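# Fully open the rice cooker lid with two arms

## Task

Swing the rice cooker's lid open as far as it goes, finish with no part of the robot in contact with the lid, and make sure any soap bottle and the microwave remain upright.

## Robot and tools

Robot: two arms, left_arm and right_arm, each ending in a five-finger hand (right_arm has a right hand, left_arm a mirrored left hand). Base positions in the scene frame: left_arm at (+0.007, +0.304, 0) m, right_arm at (0, -0.321, 0) m, both almost unrotated. A camera stand sits behind the arms.

Scene frame: origin at table-top height, halfway between the nominal bases; +x points out over the table, +y toward the left_arm side, +z up. Image left/right does not match arm names. All reported positions (metres) and quaternions (wxyz) use this frame.

Hand point: a spot fixed to the palm, about 0.15 m from the wrist flange along the fingers and 0.05 m in front of the palm. Its +z runs along straight fingers, +y points out of the palm, +x runs across the palm away from the thumb on the right hand (toward the thumb on the left hand). Straight fingertips extend 0.06-0.07 m past the point and sit 0.06 m behind it along -y. A wrist bracket on the little-finger side can collide with things. Arms track commands loosely; resting 1-3 cm (sometimes 5 cm) low or off is normal and not proof of contact.

Row layout (shared by execute_actions and move): one flat list of 28 numbers, each in [-1, 1], covering both arms even if one is idle. Order: left dx, dy, dz, rx, ry, rz; left little, ring, middle, index, thumb_bend, thumb_turn; left force_limit, speed; then the same 14 for the right arm. The six pose numbers are an offset, not a pose: they are measured from that arm's current Hand target along scene-frame axes, with 1.0 = 0.6 m for dx/dy/dz and 1.0 = 180 degrees for the rotation vector rx/ry/rz (rotation is about the Hand target's position). Repeating an offset moves further. All zeros re-requests the current Hand target. Orientation is clipped to within 40 degrees of the measured one each step.

Hand numbers are absolute targets: fingers and thumb_bend +1 open/straight, -1 curled; thumb_turn +1 beside the palm, -1 in front of it. force_limit maps -1..+1 to about 0..10 N (0..15 N for the thumb motors); speed rises from near zero at -1 to full at +0.48 and above. There is no 'no change' value: to leave a hand alone, resend the last eight numbers actually executed for it, or if none yet, its hand_measured six values plus hand_force_limit and hand_speed. A motor starts only when its target changes by at least 0.002. For a soft grip use speed -0.94 or lower.

execute_actions(actions, cameras): actions is a list of actions; each action is up to 15 rows, one per 1/30 s step, with a short table repeating its final row to fill 15 steps. Every row in an action counts from the Hand target at that action's start. cameras picks images by name (["all"], [] or names); images come by default only when actions is empty.

move(target, speed, blend, blocking, cameras): target is one 28-number row or a list of up to 15 rows; all offsets in the list count from the same starting Hand targets. Paths are straight, end together, last at least 0.5 s and at most 10 s. speed is in m/s (0.002 to 4.3, default 0.25; turning up to twice that in rad/s), one value or one per target. blend is a corner-rounding distance in metres (0 = stop at each target). blocking=false returns after about 0.5 s while motion continues. Moves do not avoid obstacles or the other arm; avoid paths near an arm's own base. The result adds a 'move:' line: done, off_target, moving, held or fault, plus limits such as paced or held.

wait(seconds 0 to 10, cameras): lets time pass holding last commands. stop(cameras): brakes the running move. zoom_image(camera, region [x0, y0, x1, y1] pixels, up to 504 per side): enlarges part of the latest image. show_instructions(): shows reference images. finished_scene(scene): ends the current scene; pass the scene number printed at the end of results.

Cameras: cam_head_left, cam_head_right, cam_high, cam_low, cam_left_wrist, cam_right_wrist, all 672x504; wrist images may lag during motion.

Results: per arm end_effector_position, end_effector_quat_wxyz, Hand target (base for the next offsets), joint positions/velocities/torques, and hand_measured, hand_stopped_by (moving, target, force, stalled, fault) and hand_load_n (positive when the finger is pushed open), all in motor order. A grip loss shows as load dropping near 0. MOTOR HOT appears from 85 °C; at 100 °C the arm goes limp for 30-60 s.

Avoid: fast or deep pushes into the lid or cooker (contact force grows with speed and overshoot), pressing against things the arm keeps pushing on (command back past the hand point to release), knocking over the soap bottle or microwave, pushing anything off the work area, contact or pinching between the two hands, heavy finger loads, and prolonged stretched holds that heat motors. Finish with the hand clear of the lid.

Each tool is called after "Call:" as name(argument=value, ...) on one line, values as JSON.

Reference images:

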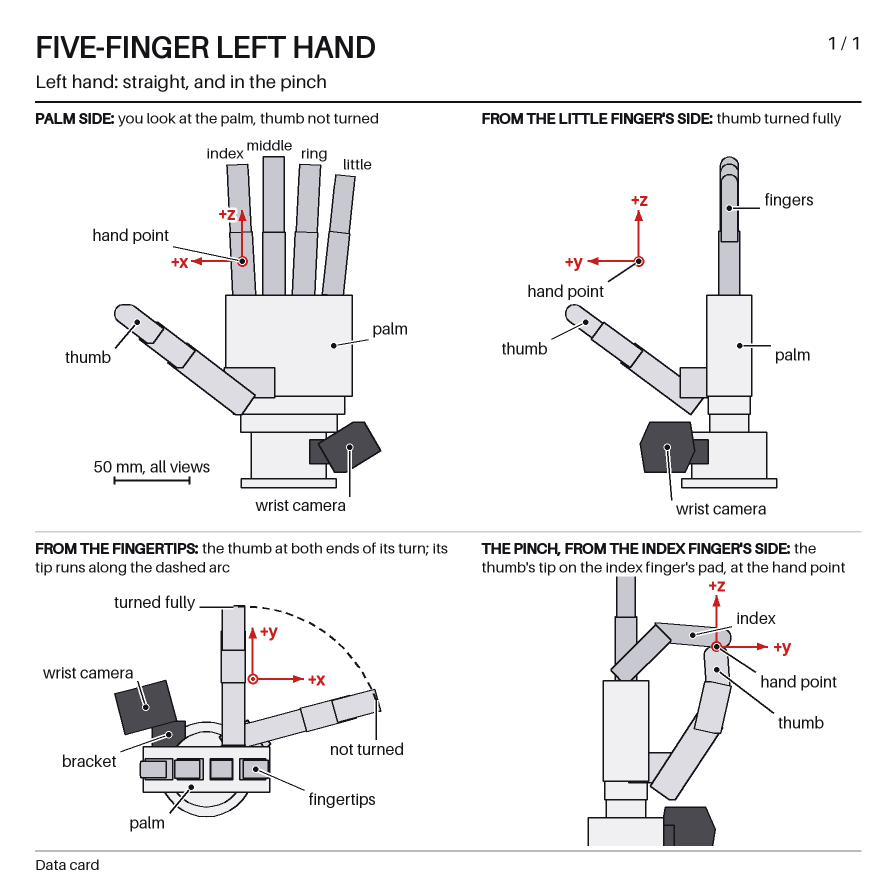

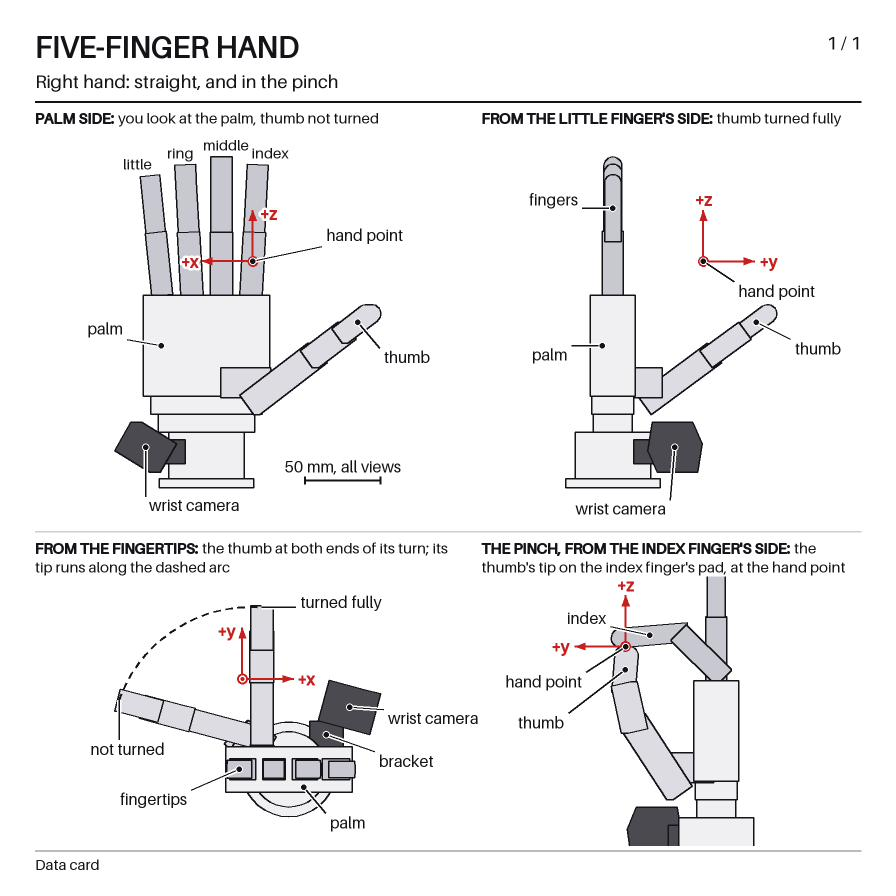

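## Session

Call:
execute_actions(actions=[])

Scene clock: 0.00 s.
left_arm: end_effector_position=(+0.0334, -0.1271, +0.1367) hand_measured=(+1.000, +1.000, +1.000, +1.000, +1.000, +1.000) hand_load_n=(+0.5, +0.0, +0.0, +0.5, +0.0, +0.0) hand_stopped_by=(target, target, target, target, target, target) hand_force_limit=0.00 hand_speed=-0.80 end_effector_quat_wxyz=(+0.255, +0.837, -0.466, +0.129) | right_arm: end_effector_position=(+0.4643, -0.1206, +0.1297) hand_measured=(+1.000, +1.000, +1.000, +1.000, +1.000, +1.000) hand_load_n=(+0.0, +0.0, +0.0, +0.0, +0.0, +0.0) hand_stopped_by=(target, target, target, target, target, target) hand_force_limit=0.00 hand_speed=-0.80 end_effector_quat_wxyz=(+0.189, -0.413, +0.890, -0.027)
Joint positions: left_arm=[-1.33 1.074 0.623 -0.557 0.149 -1.937] | right_arm=[0.328 1.468 1.112 -0.83 -0.008 0.976]
Joint velocities: within noise
Joint torques (N m): no reading
Heat: left arm: hottest elbow 33 °C; right arm: hottest waist 32 °C.
Hand target: left_arm +0.0358, -0.1372, +0.1535; +0.268, +0.832, -0.465, +0.140 | right_arm +0.4757, -0.1174, +0.1457; +0.207, -0.412, +0.887, -0.030

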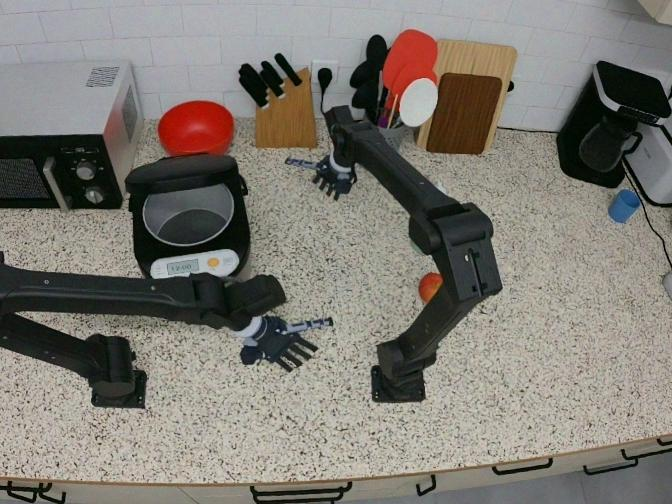

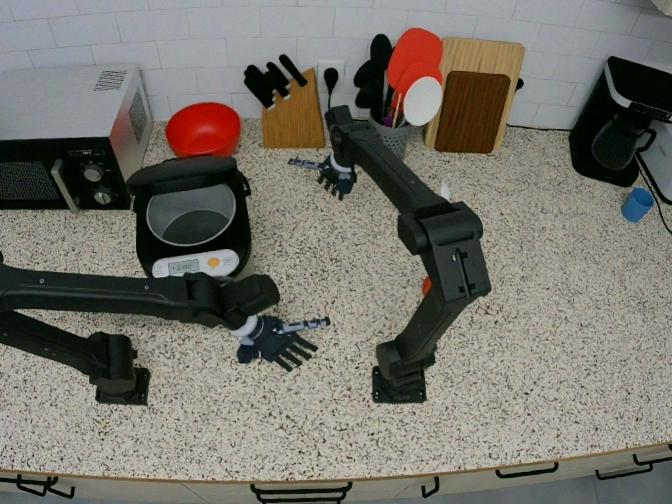

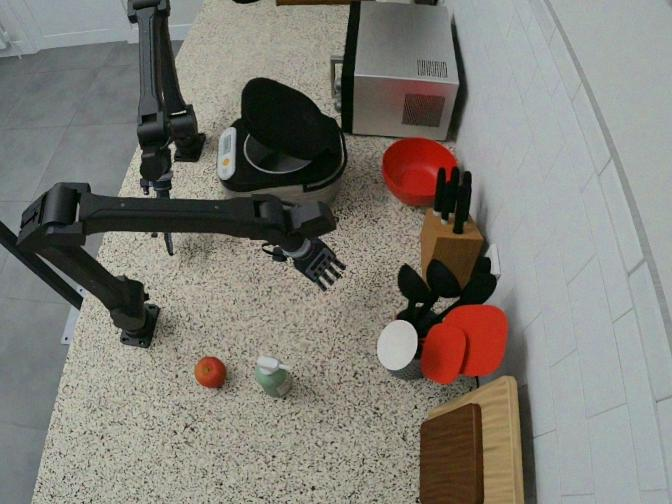

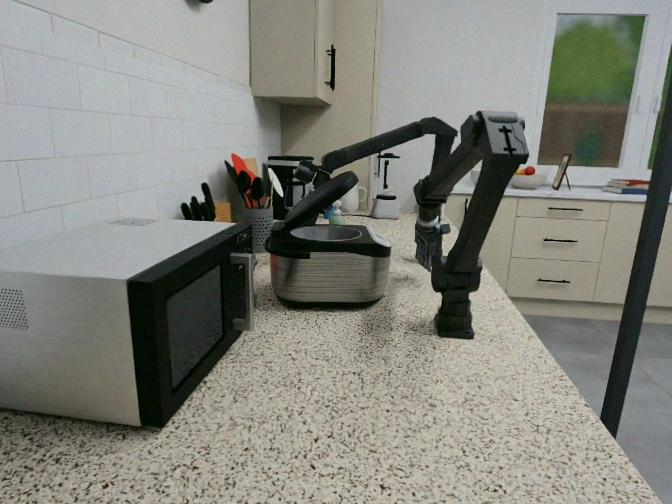

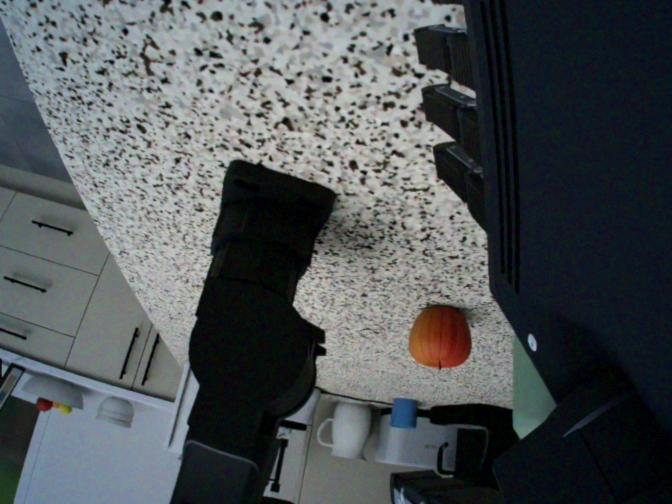

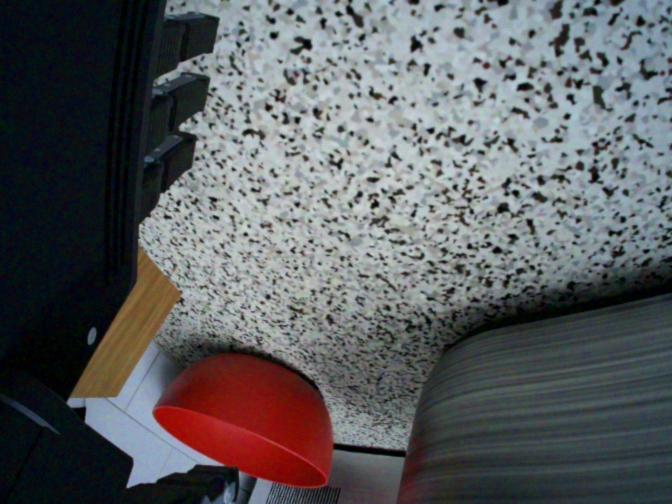

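Call:
zoom_image(camera="cam_head_left", region=[80, 90, 320, 300])

Call:
zoom_image(camera="cam_low", region=[230, 130, 430, 330])

Call:
zoom_image(camera="cam_high", region=[180, 50, 380, 250])

Scaled by 2.100 from the camera's 672x504 image, which has a finer 960x720 frame.

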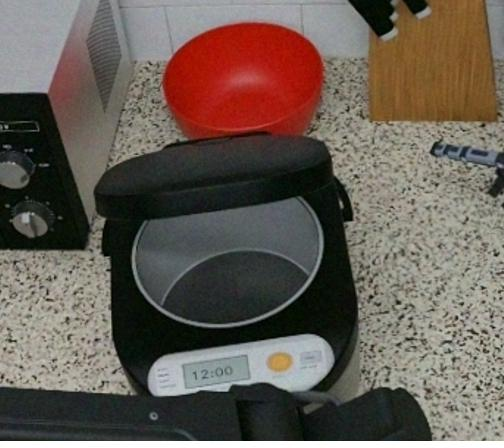

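Scaled by 2.520 from the camera's 672x504 image, which has a finer 960x720 frame.

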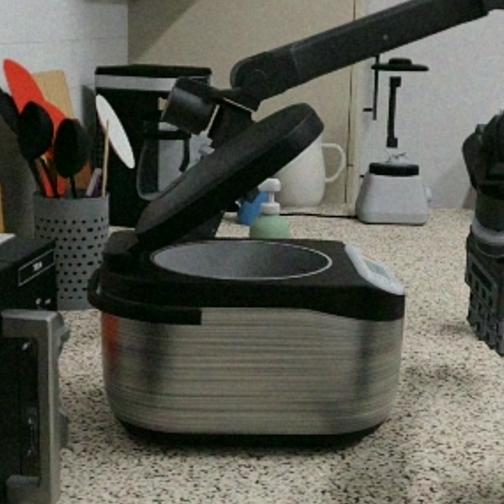

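Scaled by 2.520 from the camera's 672x504 image, which has a finer 960x720 frame.

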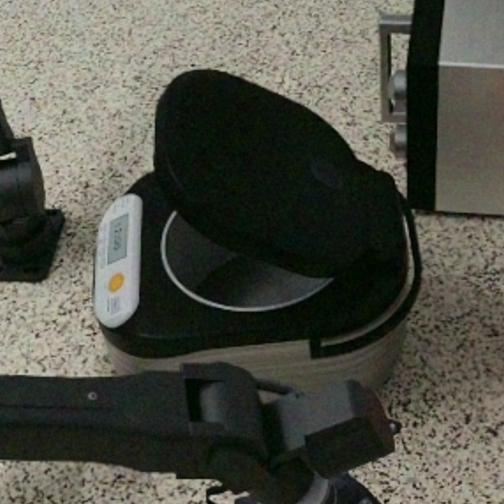

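Call:
move(target=[[0.0737,0.1287,0.3275,0.05,-0.12,-0.08,1,1,1,1,1,1,0,-0.8,0,0,0,0,0,0,1,1,1,1,1,1,0,-0.8],[0.19,0.329,0.444,0.1677,-0.3583,-0.2329,1,1,1,1,1,1,0,-0.8,0,0,0,0,0,0,1,1,1,1,1,1,0,-0.8]], speed=0.25, blend=[0.05,0], cameras=["cam_head_left","cam_low","cam_high","cam_left_wrist"])

Scene clock: 35.87 s.
left_arm: end_effector_position=(+0.1435, +0.0637, +0.3868) hand_measured=(+1.000, +1.000, +1.000, +1.000, +1.000, +1.000) hand_load_n=(+0.0, +0.0, +0.0, +0.0, +0.0, +0.0) hand_stopped_by=(target, target, target, target, target, target) hand_force_limit=0.00 hand_speed=-0.80 end_effector_quat_wxyz=(+0.195, -0.458, +0.816, -0.293) | right_arm: end_effector_position=(+0.4643, -0.1206, +0.1297) hand_measured=(+1.000, +1.000, +1.000, +1.000, +1.000, +1.000) hand_load_n=(+0.0, +0.0, +0.0, +0.5, +0.0, +0.0) hand_stopped_by=(target, target, target, target, target, target) hand_force_limit=0.00 hand_speed=-0.80 end_effector_quat_wxyz=(+0.189, -0.413, +0.890, -0.027)
Joint positions: left_arm=[-1.161 0.832 1.32 -1.467 -0.437 -0.486] | right_arm=[0.328 1.468 1.112 -0.83 -0.008 0.976]
Joint torques (N m): left_arm=[3.19 -2.67 11.23 2.24 -0.13 0.17] | right_arm=[0.38 -9.41 10.85 0.99 0.09 0.08]
Heat: left arm: hottest elbow 36 °C; right arm: hottest waist 32 °C.
Hand target: left_arm +0.1498, +0.0603, +0.4197; +0.192, -0.462, +0.800, -0.332 | right_arm +0.4757, -0.1174, +0.1457; +0.207, -0.412, +0.887, -0.030
Off the commanded pose: left_arm 0.034 m, 5 deg | right_arm 0.020 m, 2 deg.
move: off_target (left_arm, right_arm)
camera_calibration:
cam_left_wrist: T_world_to_cam=[[0.47119, -0.595115, 0.651013, -0.288311], [-0.861291, -0.469559, 0.194145, 0.0787072], [0.19015, -0.652191, -0.733819, 0.409319], [0, 0, 0, 1]] pos_world=[0.125807, 0.132334, 0.47278]
Images, in order (width x height): cam_head_left 672x504, cam_high 672x504, cam_low 672x504, cam_left_wrist 672x504.

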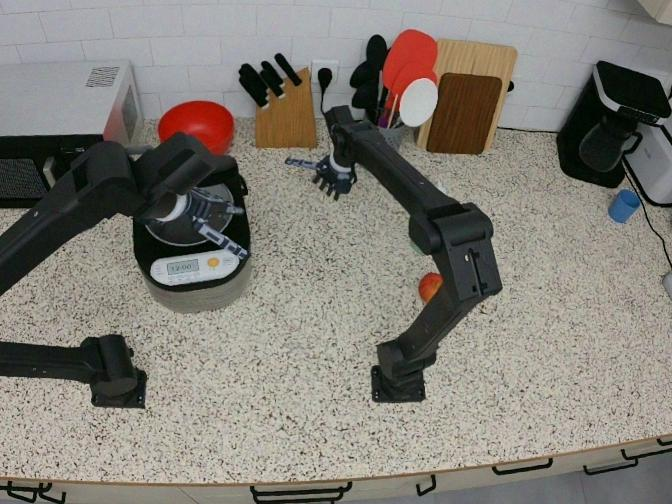

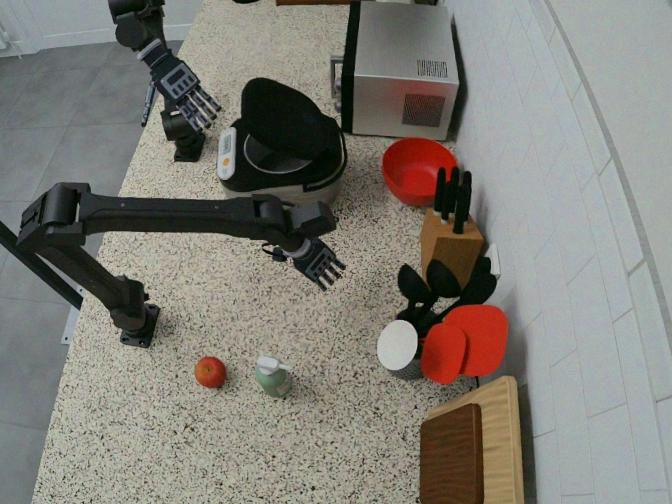

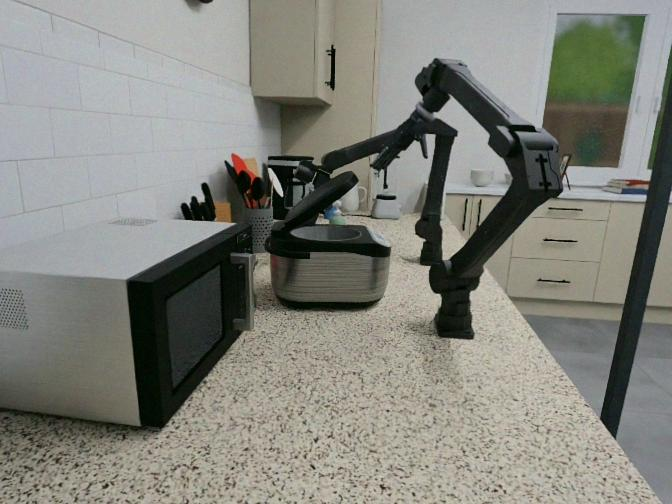

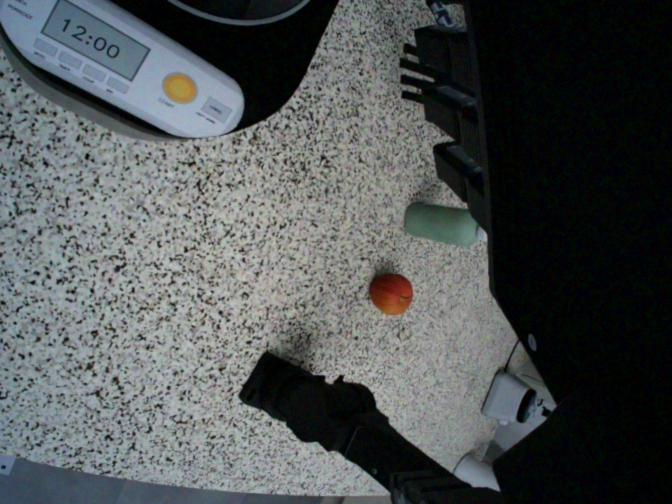

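Call:
move(target=[0.0087,0.066,-0.1495,-0.0215,-0.0516,0.0844,1,1,1,1,1,1,0,-0.8,0,0,0,0,0,0,1,1,1,1,1,1,0,-0.8], speed=0.25, cameras=["cam_head_left","cam_low","cam_high","cam_left_wrist"])

Scene clock: 45.80 s.
left_arm: end_effector_position=(+0.1580, +0.1012, +0.3315) hand_measured=(+1.000, +1.000, +1.000, +1.000, +1.000, +1.000) hand_load_n=(+0.0, +0.0, +0.0, -0.5, +0.0, +0.0) hand_stopped_by=(target, target, target, target, target, target) hand_force_limit=0.00 hand_speed=-0.80 end_effector_quat_wxyz=(+0.285, -0.543, +0.702, -0.362) | right_arm: end_effector_position=(+0.4643, -0.1206, +0.1297) hand_measured=(+1.000, +1.000, +1.000, +1.000, +1.000, +1.000) hand_load_n=(+0.0, +0.0, +0.0, +0.0, +0.0, +0.0) hand_stopped_by=(target, target, target, target, target, target) hand_force_limit=0.00 hand_speed=-0.80 end_effector_quat_wxyz=(+0.189, -0.413, +0.890, -0.027)
Joint positions: left_arm=[-1.304 0.624 1.018 -1.364 -0.799 -0.798] | right_arm=[0.328 1.468 1.112 -0.83 -0.008 0.976]
Joint torques (N m): left_arm=[0.38 0.26 6.48 1.46 -0.59 -0.11] | right_arm=[0.26 -9.41 10.85 0.99 0.09 0.08]
Heat: left arm: hottest elbow 37 °C; right arm: hottest elbow 33 °C.
Hand target: left_arm +0.1550, +0.0998, +0.3301; +0.282, -0.541, +0.702, -0.367 | right_arm +0.4757, -0.1174, +0.1457; +0.207, -0.412, +0.887, -0.030
Off the commanded pose: left_arm 0.004 m, 1 deg | right_arm 0.020 m, 2 deg.
move: off_target (right_arm)
camera_calibration:
cam_left_wrist: T_world_to_cam=[[0.451138, -0.371514, 0.81145, -0.309502], [-0.735756, -0.669436, 0.10256, 0.150247], [0.505112, -0.643298, -0.575352, 0.287323], [0, 0, 0, 1]] pos_world=[0.105043, 0.170431, 0.401049]
Images, in order (width x height): cam_head_left 672x504, cam_high 672x504, cam_low 672x504, cam_left_wrist 672x504.

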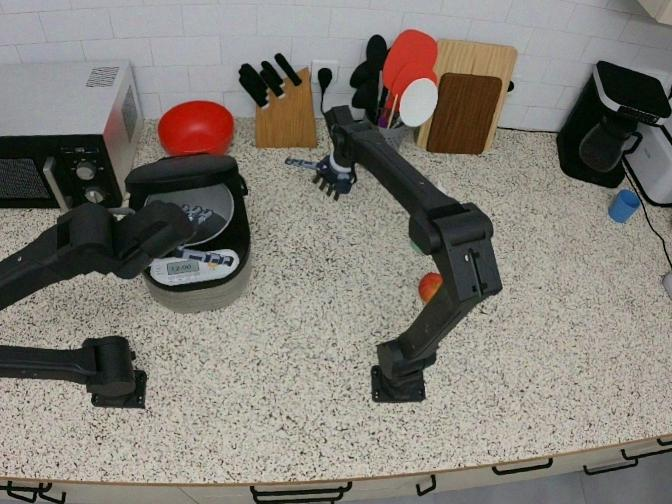

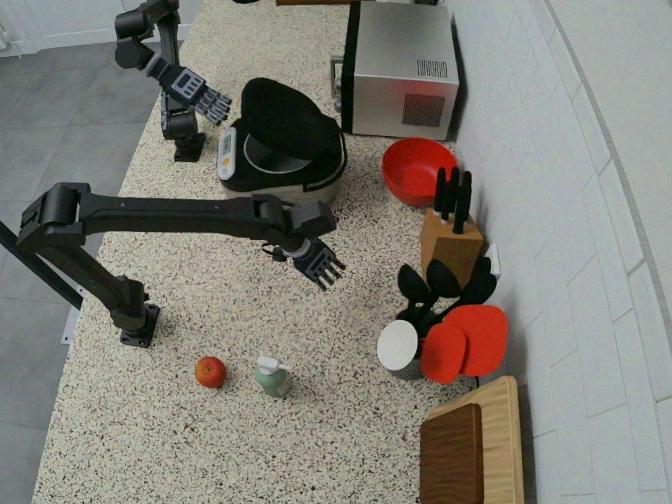

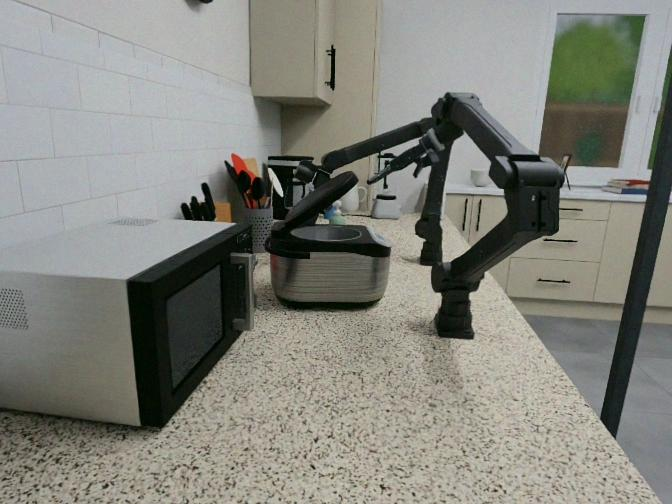

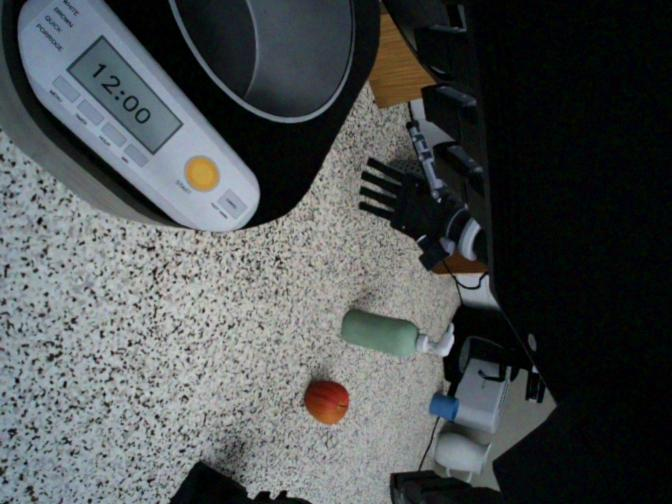

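Call:
move(target=[[0.0,0,-0.125,0,0,0,1,1,1,1,1,1,0,-0.8,0,0,0,0,0,0,1,1,1,1,1,1,0,-0.8],[0.125,0,-0.1333,0,0,0,1,1,1,1,1,1,0,-0.8,0,0,0,0,0,0,1,1,1,1,1,1,0,-0.8]], speed=0.15, blend=[0.01,0], cameras=["cam_head_left","cam_low","cam_high","cam_left_wrist"])

Scene clock: 50.77 s.
left_arm: end_effector_position=(+0.2246, +0.0995, +0.2534) hand_measured=(+1.000, +1.000, +1.000, +1.000, +1.000, +1.000) hand_load_n=(+0.0, +0.0, +0.0, +0.0, +0.0, +0.0) hand_stopped_by=(target, target, target, target, target, target) hand_force_limit=0.00 hand_speed=-0.80 end_effector_quat_wxyz=(+0.279, -0.540, +0.703, -0.368) | right_arm: end_effector_position=(+0.4643, -0.1206, +0.1297) hand_measured=(+1.000, +1.000, +1.000, +1.000, +1.000, +1.000) hand_load_n=(+0.0, +0.0, +0.0, +0.0, +0.0, +0.0) hand_stopped_by=(target, target, target, target, target, target) hand_force_limit=0.00 hand_speed=-0.80 end_effector_quat_wxyz=(+0.189, -0.413, +0.890, -0.027)
Joint positions: left_arm=[-0.921 0.59 0.762 -0.899 -0.528 -0.427] | right_arm=[0.328 1.468 1.112 -0.83 -0.008 0.976]
Joint torques (N m): left_arm=[3.14 0.79 7.16 2.54 -0.14 0.21] | right_arm=[0.32 -9.47 10.89 0.99 0.09 0.08]
Heat: left arm: hottest elbow 38 °C; right arm: hottest elbow 33 °C.
Hand target: left_arm +0.2300, +0.0998, +0.2501; +0.282, -0.541, +0.702, -0.367 | right_arm +0.4757, -0.1174, +0.1457; +0.207, -0.412, +0.887, -0.030
Off the commanded pose: left_arm 0.006 m, 0 deg | right_arm 0.020 m, 2 deg.
move: off_target (right_arm)
camera_calibration:
cam_left_wrist: T_world_to_cam=[[0.447428, -0.367635, 0.815262, -0.277292], [-0.744533, -0.658153, 0.111823, 0.2047], [0.495457, -0.657023, -0.568193, 0.209437], [0, 0, 0, 1]] pos_world=[0.172707, 0.170387, 0.322176]
Images, in order (width x height): cam_head_left 672x504, cam_high 672x504, cam_low 672x504, cam_left_wrist 672x504.

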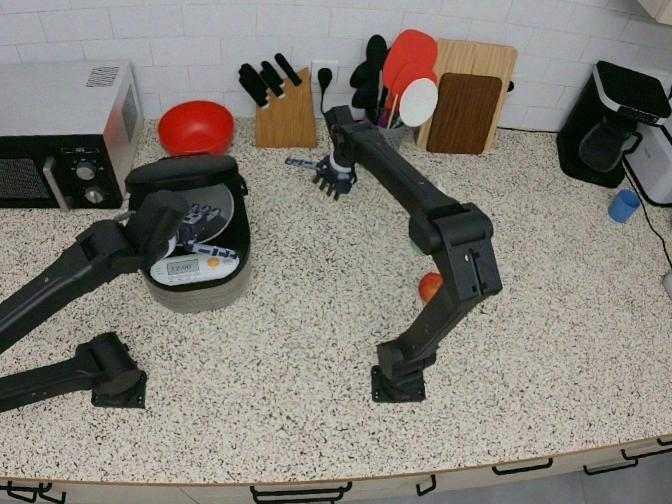

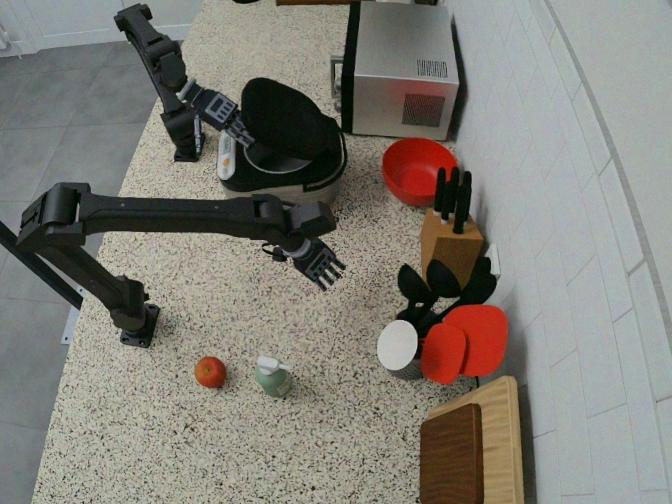

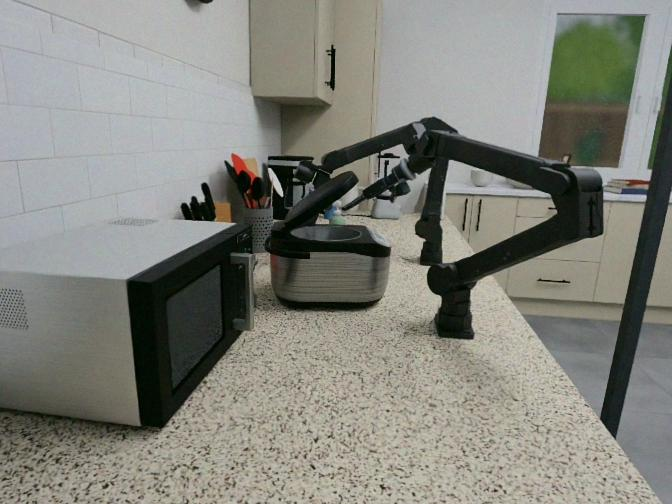

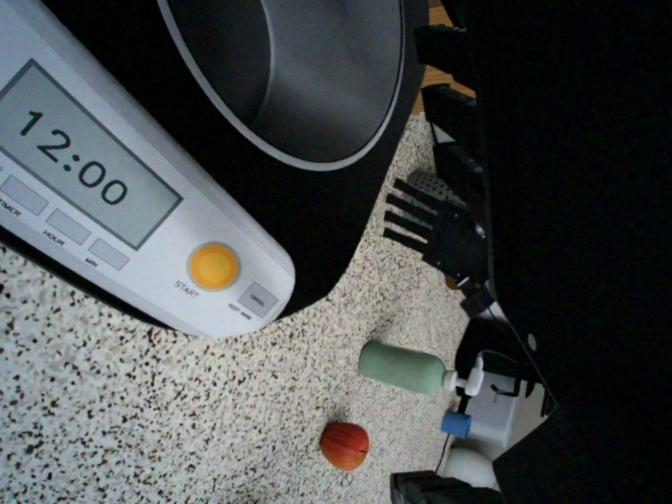

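Call:
zoom_image(camera="cam_low", region=[250, 130, 430, 290])

Call:
zoom_image(camera="cam_high", region=[160, 50, 360, 220])

Scaled by 2.800 from the camera's 672x504 image, which has a finer 960x720 frame.

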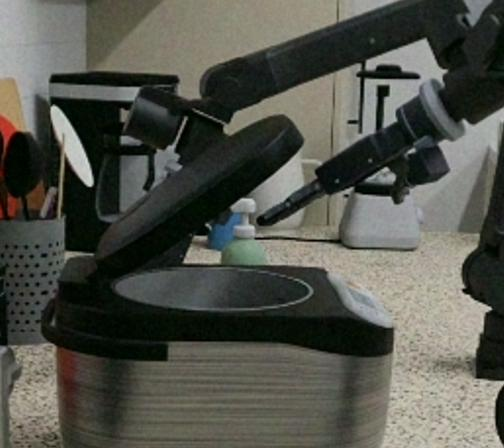

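Scaled by 2.520 from the camera's 672x504 image, which has a finer 960x720 frame.

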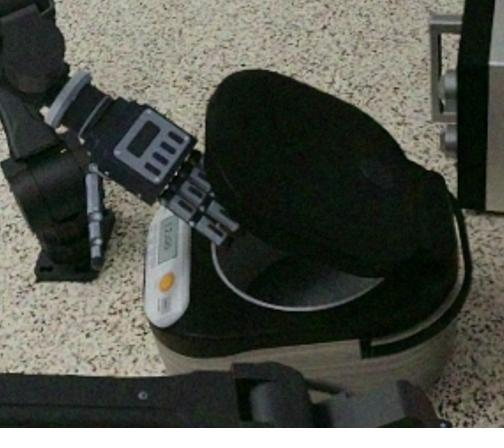

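Call:
move(target=[[0.0,0.05,0,0,0,0,1,1,1,1,1,1,0,-0.8,0,0,0,0,0,0,1,1,1,1,1,1,0,-0.8],[0.1033,0.05,0.2,0.0144,0.0537,0,1,1,1,1,1,1,0,-0.8,0,0,0,0,0,0,1,1,1,1,1,1,0,-0.8]], speed=0.1, blend=[0.005,0], cameras=["cam_head_left","cam_low","cam_high"])

Scene clock: 57.50 s.
left_arm: end_effector_position=(+0.2754, +0.1308, +0.3283) hand_measured=(+1.000, +1.000, +1.000, +1.000, +1.000, +1.000) hand_load_n=(+0.0, -0.5, -0.5, +0.0, +0.0, +0.0) hand_stopped_by=(target, target, target, target, target, target) hand_force_limit=0.00 hand_speed=-0.80 end_effector_quat_wxyz=(+0.215, -0.571, +0.744, -0.272) | right_arm: end_effector_position=(+0.4643, -0.1206, +0.1297) hand_measured=(+1.000, +1.000, +1.000, +1.000, +1.000, +1.000) hand_load_n=(+0.0, +0.0, +0.0, +0.0, +0.0, +0.0) hand_stopped_by=(target, target, target, target, target, target) hand_force_limit=0.00 hand_speed=-0.80 end_effector_quat_wxyz=(+0.189, -0.413, +0.890, -0.027)
Joint positions: left_arm=[-0.553 0.848 1.149 -1.189 -0.203 -0.228] | right_arm=[0.328 1.468 1.112 -0.83 -0.008 0.976]
Joint torques (N m): left_arm=[3.37 -1.85 13.74 1.92 -0.14 0.29] | right_arm=[0.32 -9.47 10.86 1.02 0.09 0.08]
Heat: left arm: hottest elbow 38 °C; right arm: hottest elbow 33 °C.
Hand target: left_arm +0.2920, +0.1298, +0.3702; +0.234, -0.564, +0.731, -0.304 | right_arm +0.4757, -0.1174, +0.1457; +0.207, -0.412, +0.887, -0.030
Off the commanded pose: left_arm 0.045 m, 5 deg | right_arm 0.020 m, 2 deg.
move: off_target (left_arm, right_arm)
Images, in order (width x height): cam_head_left 672x504, cam_high 672x504, cam_low 672x504.

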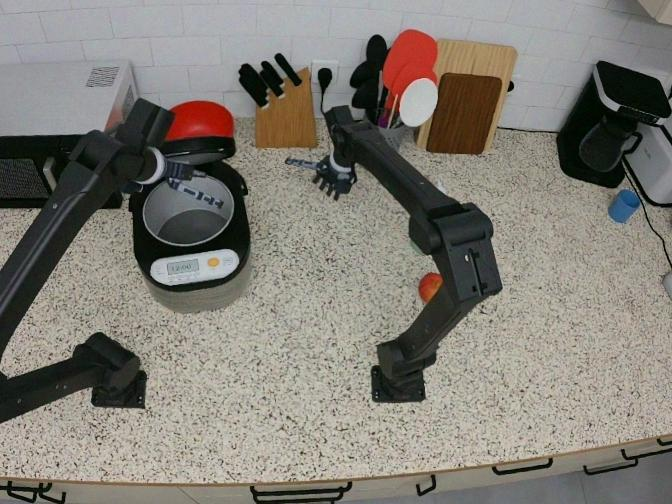

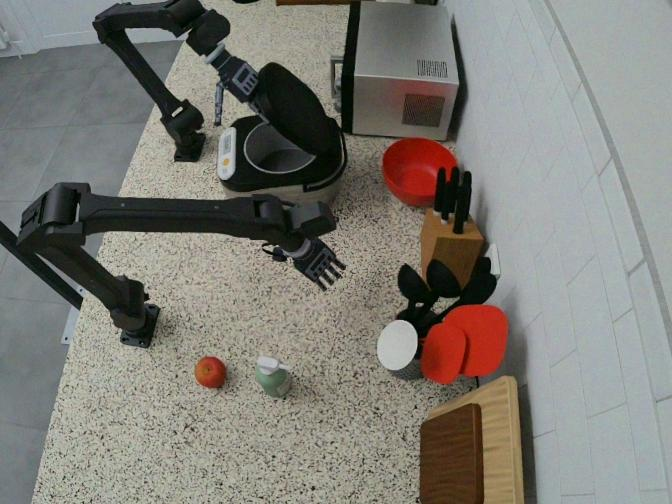

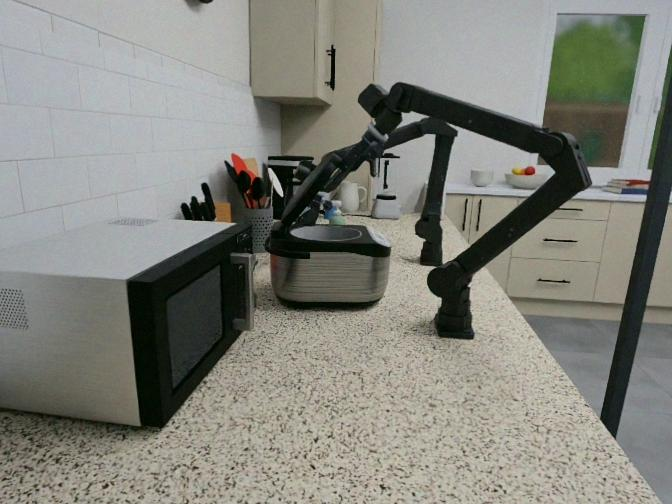

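Call:
move(target=[[0.1133,0.0,0.0667,0.0,0.0,0,1,1,1,1,1,1,0,-0.8,0,0,0,0,0,0,1,1,1,1,1,1,0,-0.8],[0.1967,0.0,0.08,0.0072,0.0268,0,1,1,1,1,1,1,0,-0.8,0,0,0,0,0,0,1,1,1,1,1,1,0,-0.8]], speed=0.1, blend=[0.02,0], cameras=["cam_head_left","cam_low","cam_high"])

Scene clock: 60.80 s.
left_arm: end_effector_position=(+0.3911, +0.1269, +0.3883) hand_measured=(+1.000, +1.000, +1.000, +1.000, +1.000, +1.000) hand_load_n=(-2.5, +0.0, +0.0, +0.0, +0.0, +0.0) hand_stopped_by=(target, target, target, target, target, target) hand_force_limit=0.00 hand_speed=-0.80 end_effector_quat_wxyz=(+0.188, -0.580, +0.752, -0.249) | right_arm: end_effector_position=(+0.4643, -0.1206, +0.1297) hand_measured=(+1.000, +1.000, +1.000, +1.000, +1.000, +1.000) hand_load_n=(+0.0, +0.0, +0.0, +0.0, +0.0, +0.0) hand_stopped_by=(target, target, target, target, target, target) hand_force_limit=0.00 hand_speed=-0.80 end_effector_quat_wxyz=(+0.189, -0.413, +0.890, -0.027)
Joint positions: left_arm=[-0.366 1.205 1.557 -1.291 -0.065 -0.098] | right_arm=[0.328 1.468 1.112 -0.83 -0.008 0.976]
Joint torques (N m): left_arm=[3.37 -7.06 12.74 1.74 -0.12 0.21] | right_arm=[0.44 -9.35 10.88 1.02 0.1 0.08]
Heat: left arm: hottest elbow 39 °C; right arm: hottest elbow 34 °C.
Hand target: left_arm +0.4100, +0.1299, +0.4182; +0.210, -0.573, +0.744, -0.272 | right_arm +0.4757, -0.1174, +0.1457; +0.207, -0.412, +0.887, -0.030
Off the commanded pose: left_arm 0.036 m, 4 deg | right_arm 0.020 m, 2 deg.
move: off_target (left_arm, right_arm)
Images, in order (width x height): cam_head_left 672x504, cam_high 672x504, cam_low 672x504.

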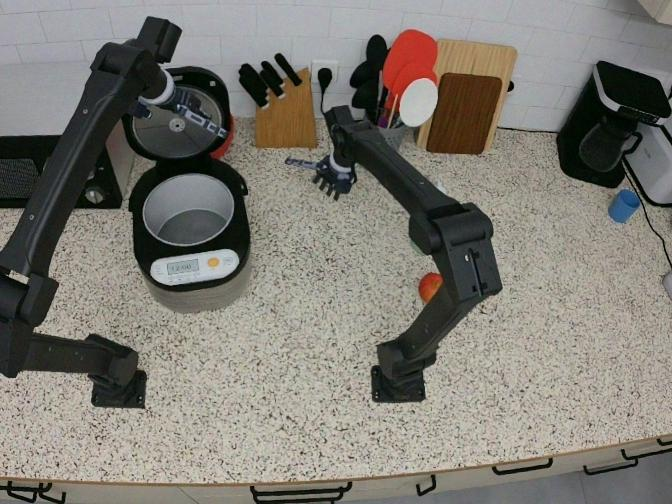

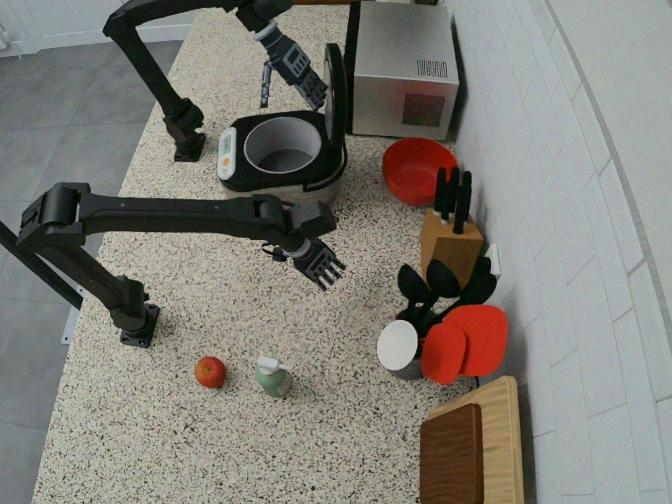

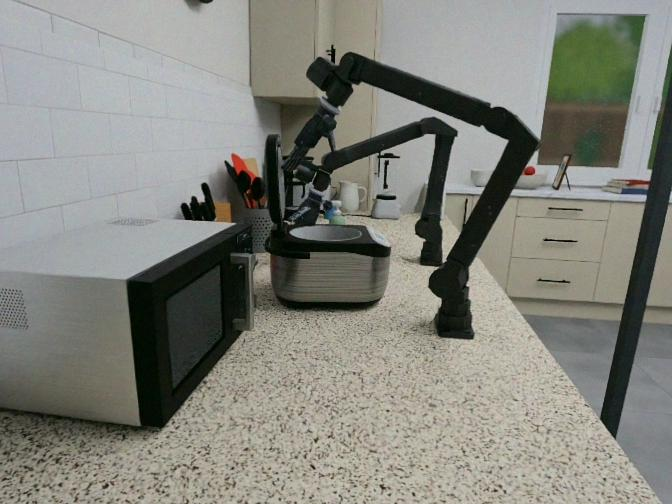

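Call:
zoom_image(camera="cam_low", region=[240, 100, 400, 260])

Scaled by 3.150 from the camera's 672x504 image, which has a finer 960x720 frame.

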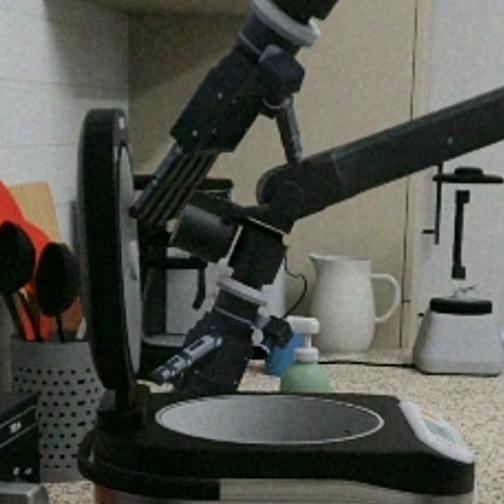

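Call:
move(target=[0.05,0.0,0.0,0.0,0.0,0,1,1,1,1,1,1,0,-0.8,0,0,0,0,0,0,1,1,1,1,1,1,0,-0.8], speed=0.06, cameras=["cam_low","cam_high"])

Call:
zoom_image(camera="cam_low", region=[240, 100, 400, 260])

Scene clock: 63.70 s.
left_arm: end_effector_position=(+0.4126, +0.1271, +0.3905) hand_measured=(+1.000, +1.000, +1.000, +1.000, +1.000, +1.000) hand_load_n=(-5.0, +0.0, -0.5, +0.0, +0.0, +0.0) hand_stopped_by=(target, target, target, target, target, target) hand_force_limit=0.00 hand_speed=-0.80 end_effector_quat_wxyz=(+0.184, -0.583, +0.752, -0.247) | right_arm: end_effector_position=(+0.4643, -0.1206, +0.1297) hand_measured=(+1.000, +1.000, +1.000, +1.000, +1.000, +1.000) hand_load_n=(+0.0, +0.0, +0.0, +0.0, +0.0, +0.0) hand_stopped_by=(target, target, target, target, target, target) hand_force_limit=0.00 hand_speed=-0.80 end_effector_quat_wxyz=(+0.189, -0.413, +0.890, -0.027)
Joint positions: left_arm=[-0.342 1.263 1.613 -1.297 -0.047 -0.084] | right_arm=[0.328 1.468 1.112 -0.83 -0.008 0.976]
Joint torques (N m): left_arm=[3.6 -6.83 12.88 2.61 -0.12 0.34] | right_arm=[0.38 -9.52 10.91 1.02 0.09 0.08]
Heat: left arm: hottest elbow 40 °C; right arm: hottest elbow 34 °C.
Hand target: left_arm +0.4400, +0.1298, +0.4181; +0.210, -0.573, +0.744, -0.271 | right_arm +0.4757, -0.1174, +0.1457; +0.207, -0.412, +0.887, -0.030
Off the commanded pose: left_arm 0.039 m, 4 deg | right_arm 0.020 m, 2 deg.
move: off_target (left_arm, right_arm)
Images, in order (width x height): cam_high 672x504, cam_low 672x504.

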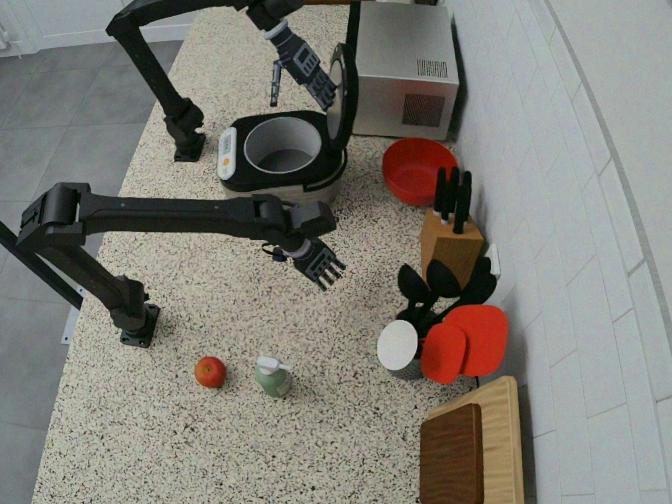

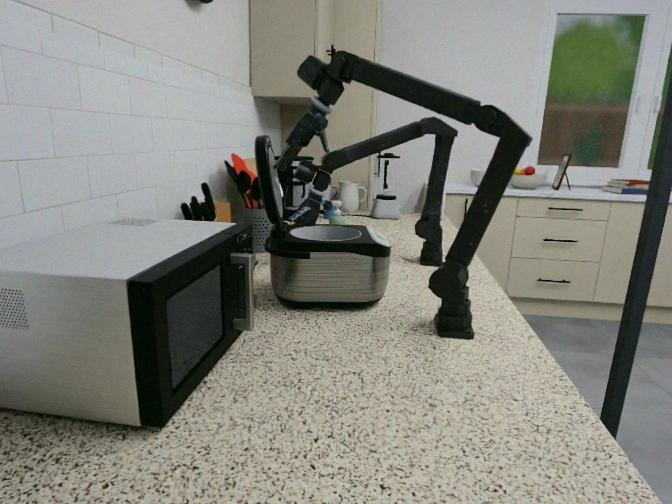

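Scaled by 3.150 from the camera's 672x504 image, which has a finer 960x720 frame.

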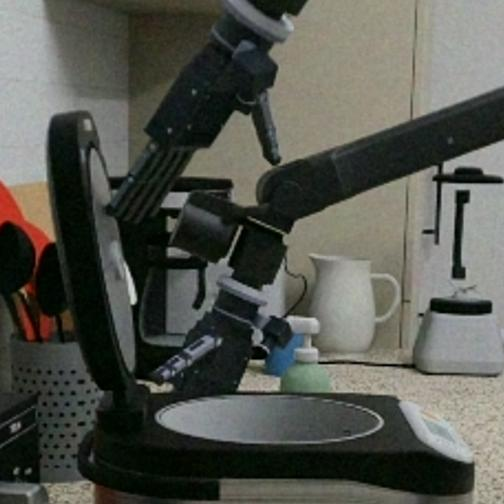

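Call:
move(target=[[-0.03,0.0,0.0,0.0,0.0,0.083,1,1,1,1,1,1,0,-0.8,0,0,0,0,0,0,1,1,1,1,1,1,0,-0.8],[0.06,0.0,0.0,0.0,0.0,0.083,1,1,1,1,1,1,0,-0.8,0,0,0,0,0,0,1,1,1,1,1,1,0,-0.8]], speed=[0.15,0.06], blend=[0.01,0], cameras=["cam_low","cam_high"])

Call:
zoom_image(camera="cam_low", region=[240, 100, 400, 260])

Scene clock: 67.90 s.
left_arm: end_effector_position=(+0.4453, +0.1322, +0.3898) hand_measured=(+1.000, +1.000, +1.000, +1.000, +1.000, +1.000) hand_load_n=(+0.0, -4.5, -2.5, +0.0, +0.0, +0.0) hand_stopped_by=(target, target, target, target, target, target) hand_force_limit=0.00 hand_speed=-0.80 end_effector_quat_wxyz=(-0.223, +0.671, -0.676, +0.207) | right_arm: end_effector_position=(+0.4643, -0.1206, +0.1297) hand_measured=(+1.000, +1.000, +1.000, +1.000, +1.000, +1.000) hand_load_n=(+0.0, +0.0, +0.0, +0.0, +0.0, +0.0) hand_stopped_by=(target, target, target, target, target, target) hand_force_limit=0.00 hand_speed=-0.80 end_effector_quat_wxyz=(+0.189, -0.413, +0.890, -0.027)
Joint positions: left_arm=[-0.362 1.342 1.692 -1.34 -0.231 -0.295] | right_arm=[0.328 1.468 1.112 -0.83 -0.008 0.976]
Joint torques (N m): left_arm=[3.31 -7.82 12.98 3.07 -0.11 0.23] | right_arm=[0.32 -9.41 10.88 0.98 0.09 0.08]
Heat: left arm: hottest elbow 41 °C; right arm: hottest elbow 34 °C.
Hand target: left_arm +0.4761, +0.1299, +0.4182; -0.243, +0.665, -0.663, +0.242 | right_arm +0.4757, -0.1174, +0.1457; +0.207, -0.412, +0.887, -0.030
Off the commanded pose: left_arm 0.042 m, 5 deg | right_arm 0.020 m, 2 deg.
move: off_target (left_arm, right_arm)
Images, in order (width x height): cam_high 672x504, cam_low 672x504.

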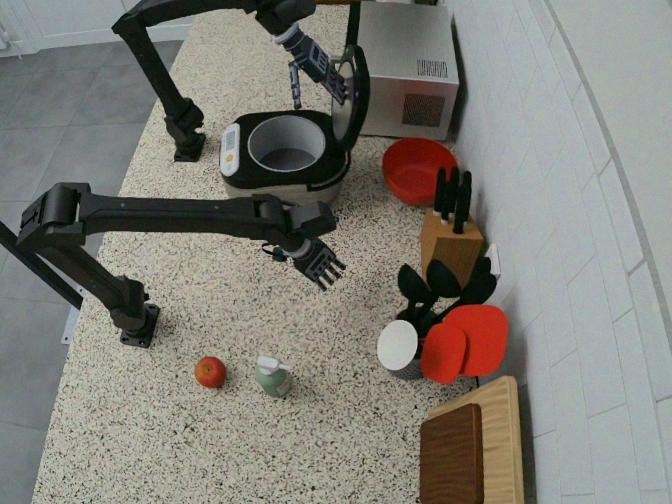

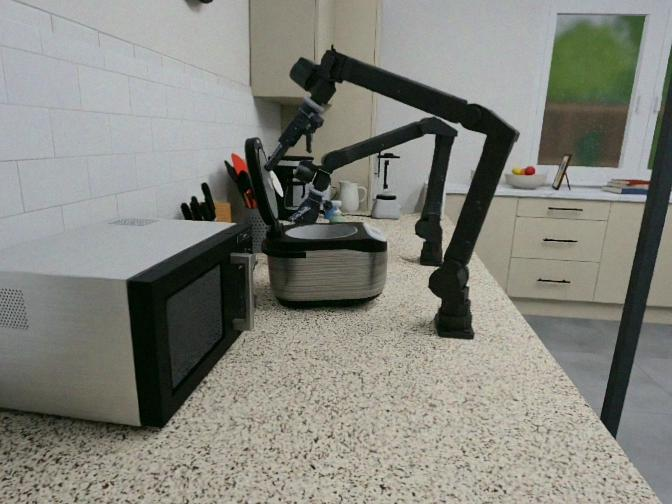

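Scaled by 3.150 from the camera's 672x504 image, which has a finer 960x720 frame.

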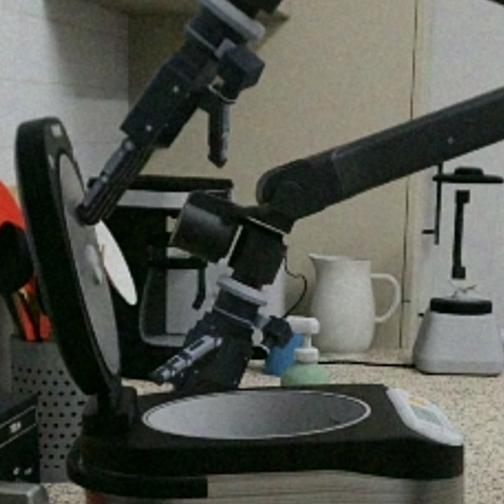

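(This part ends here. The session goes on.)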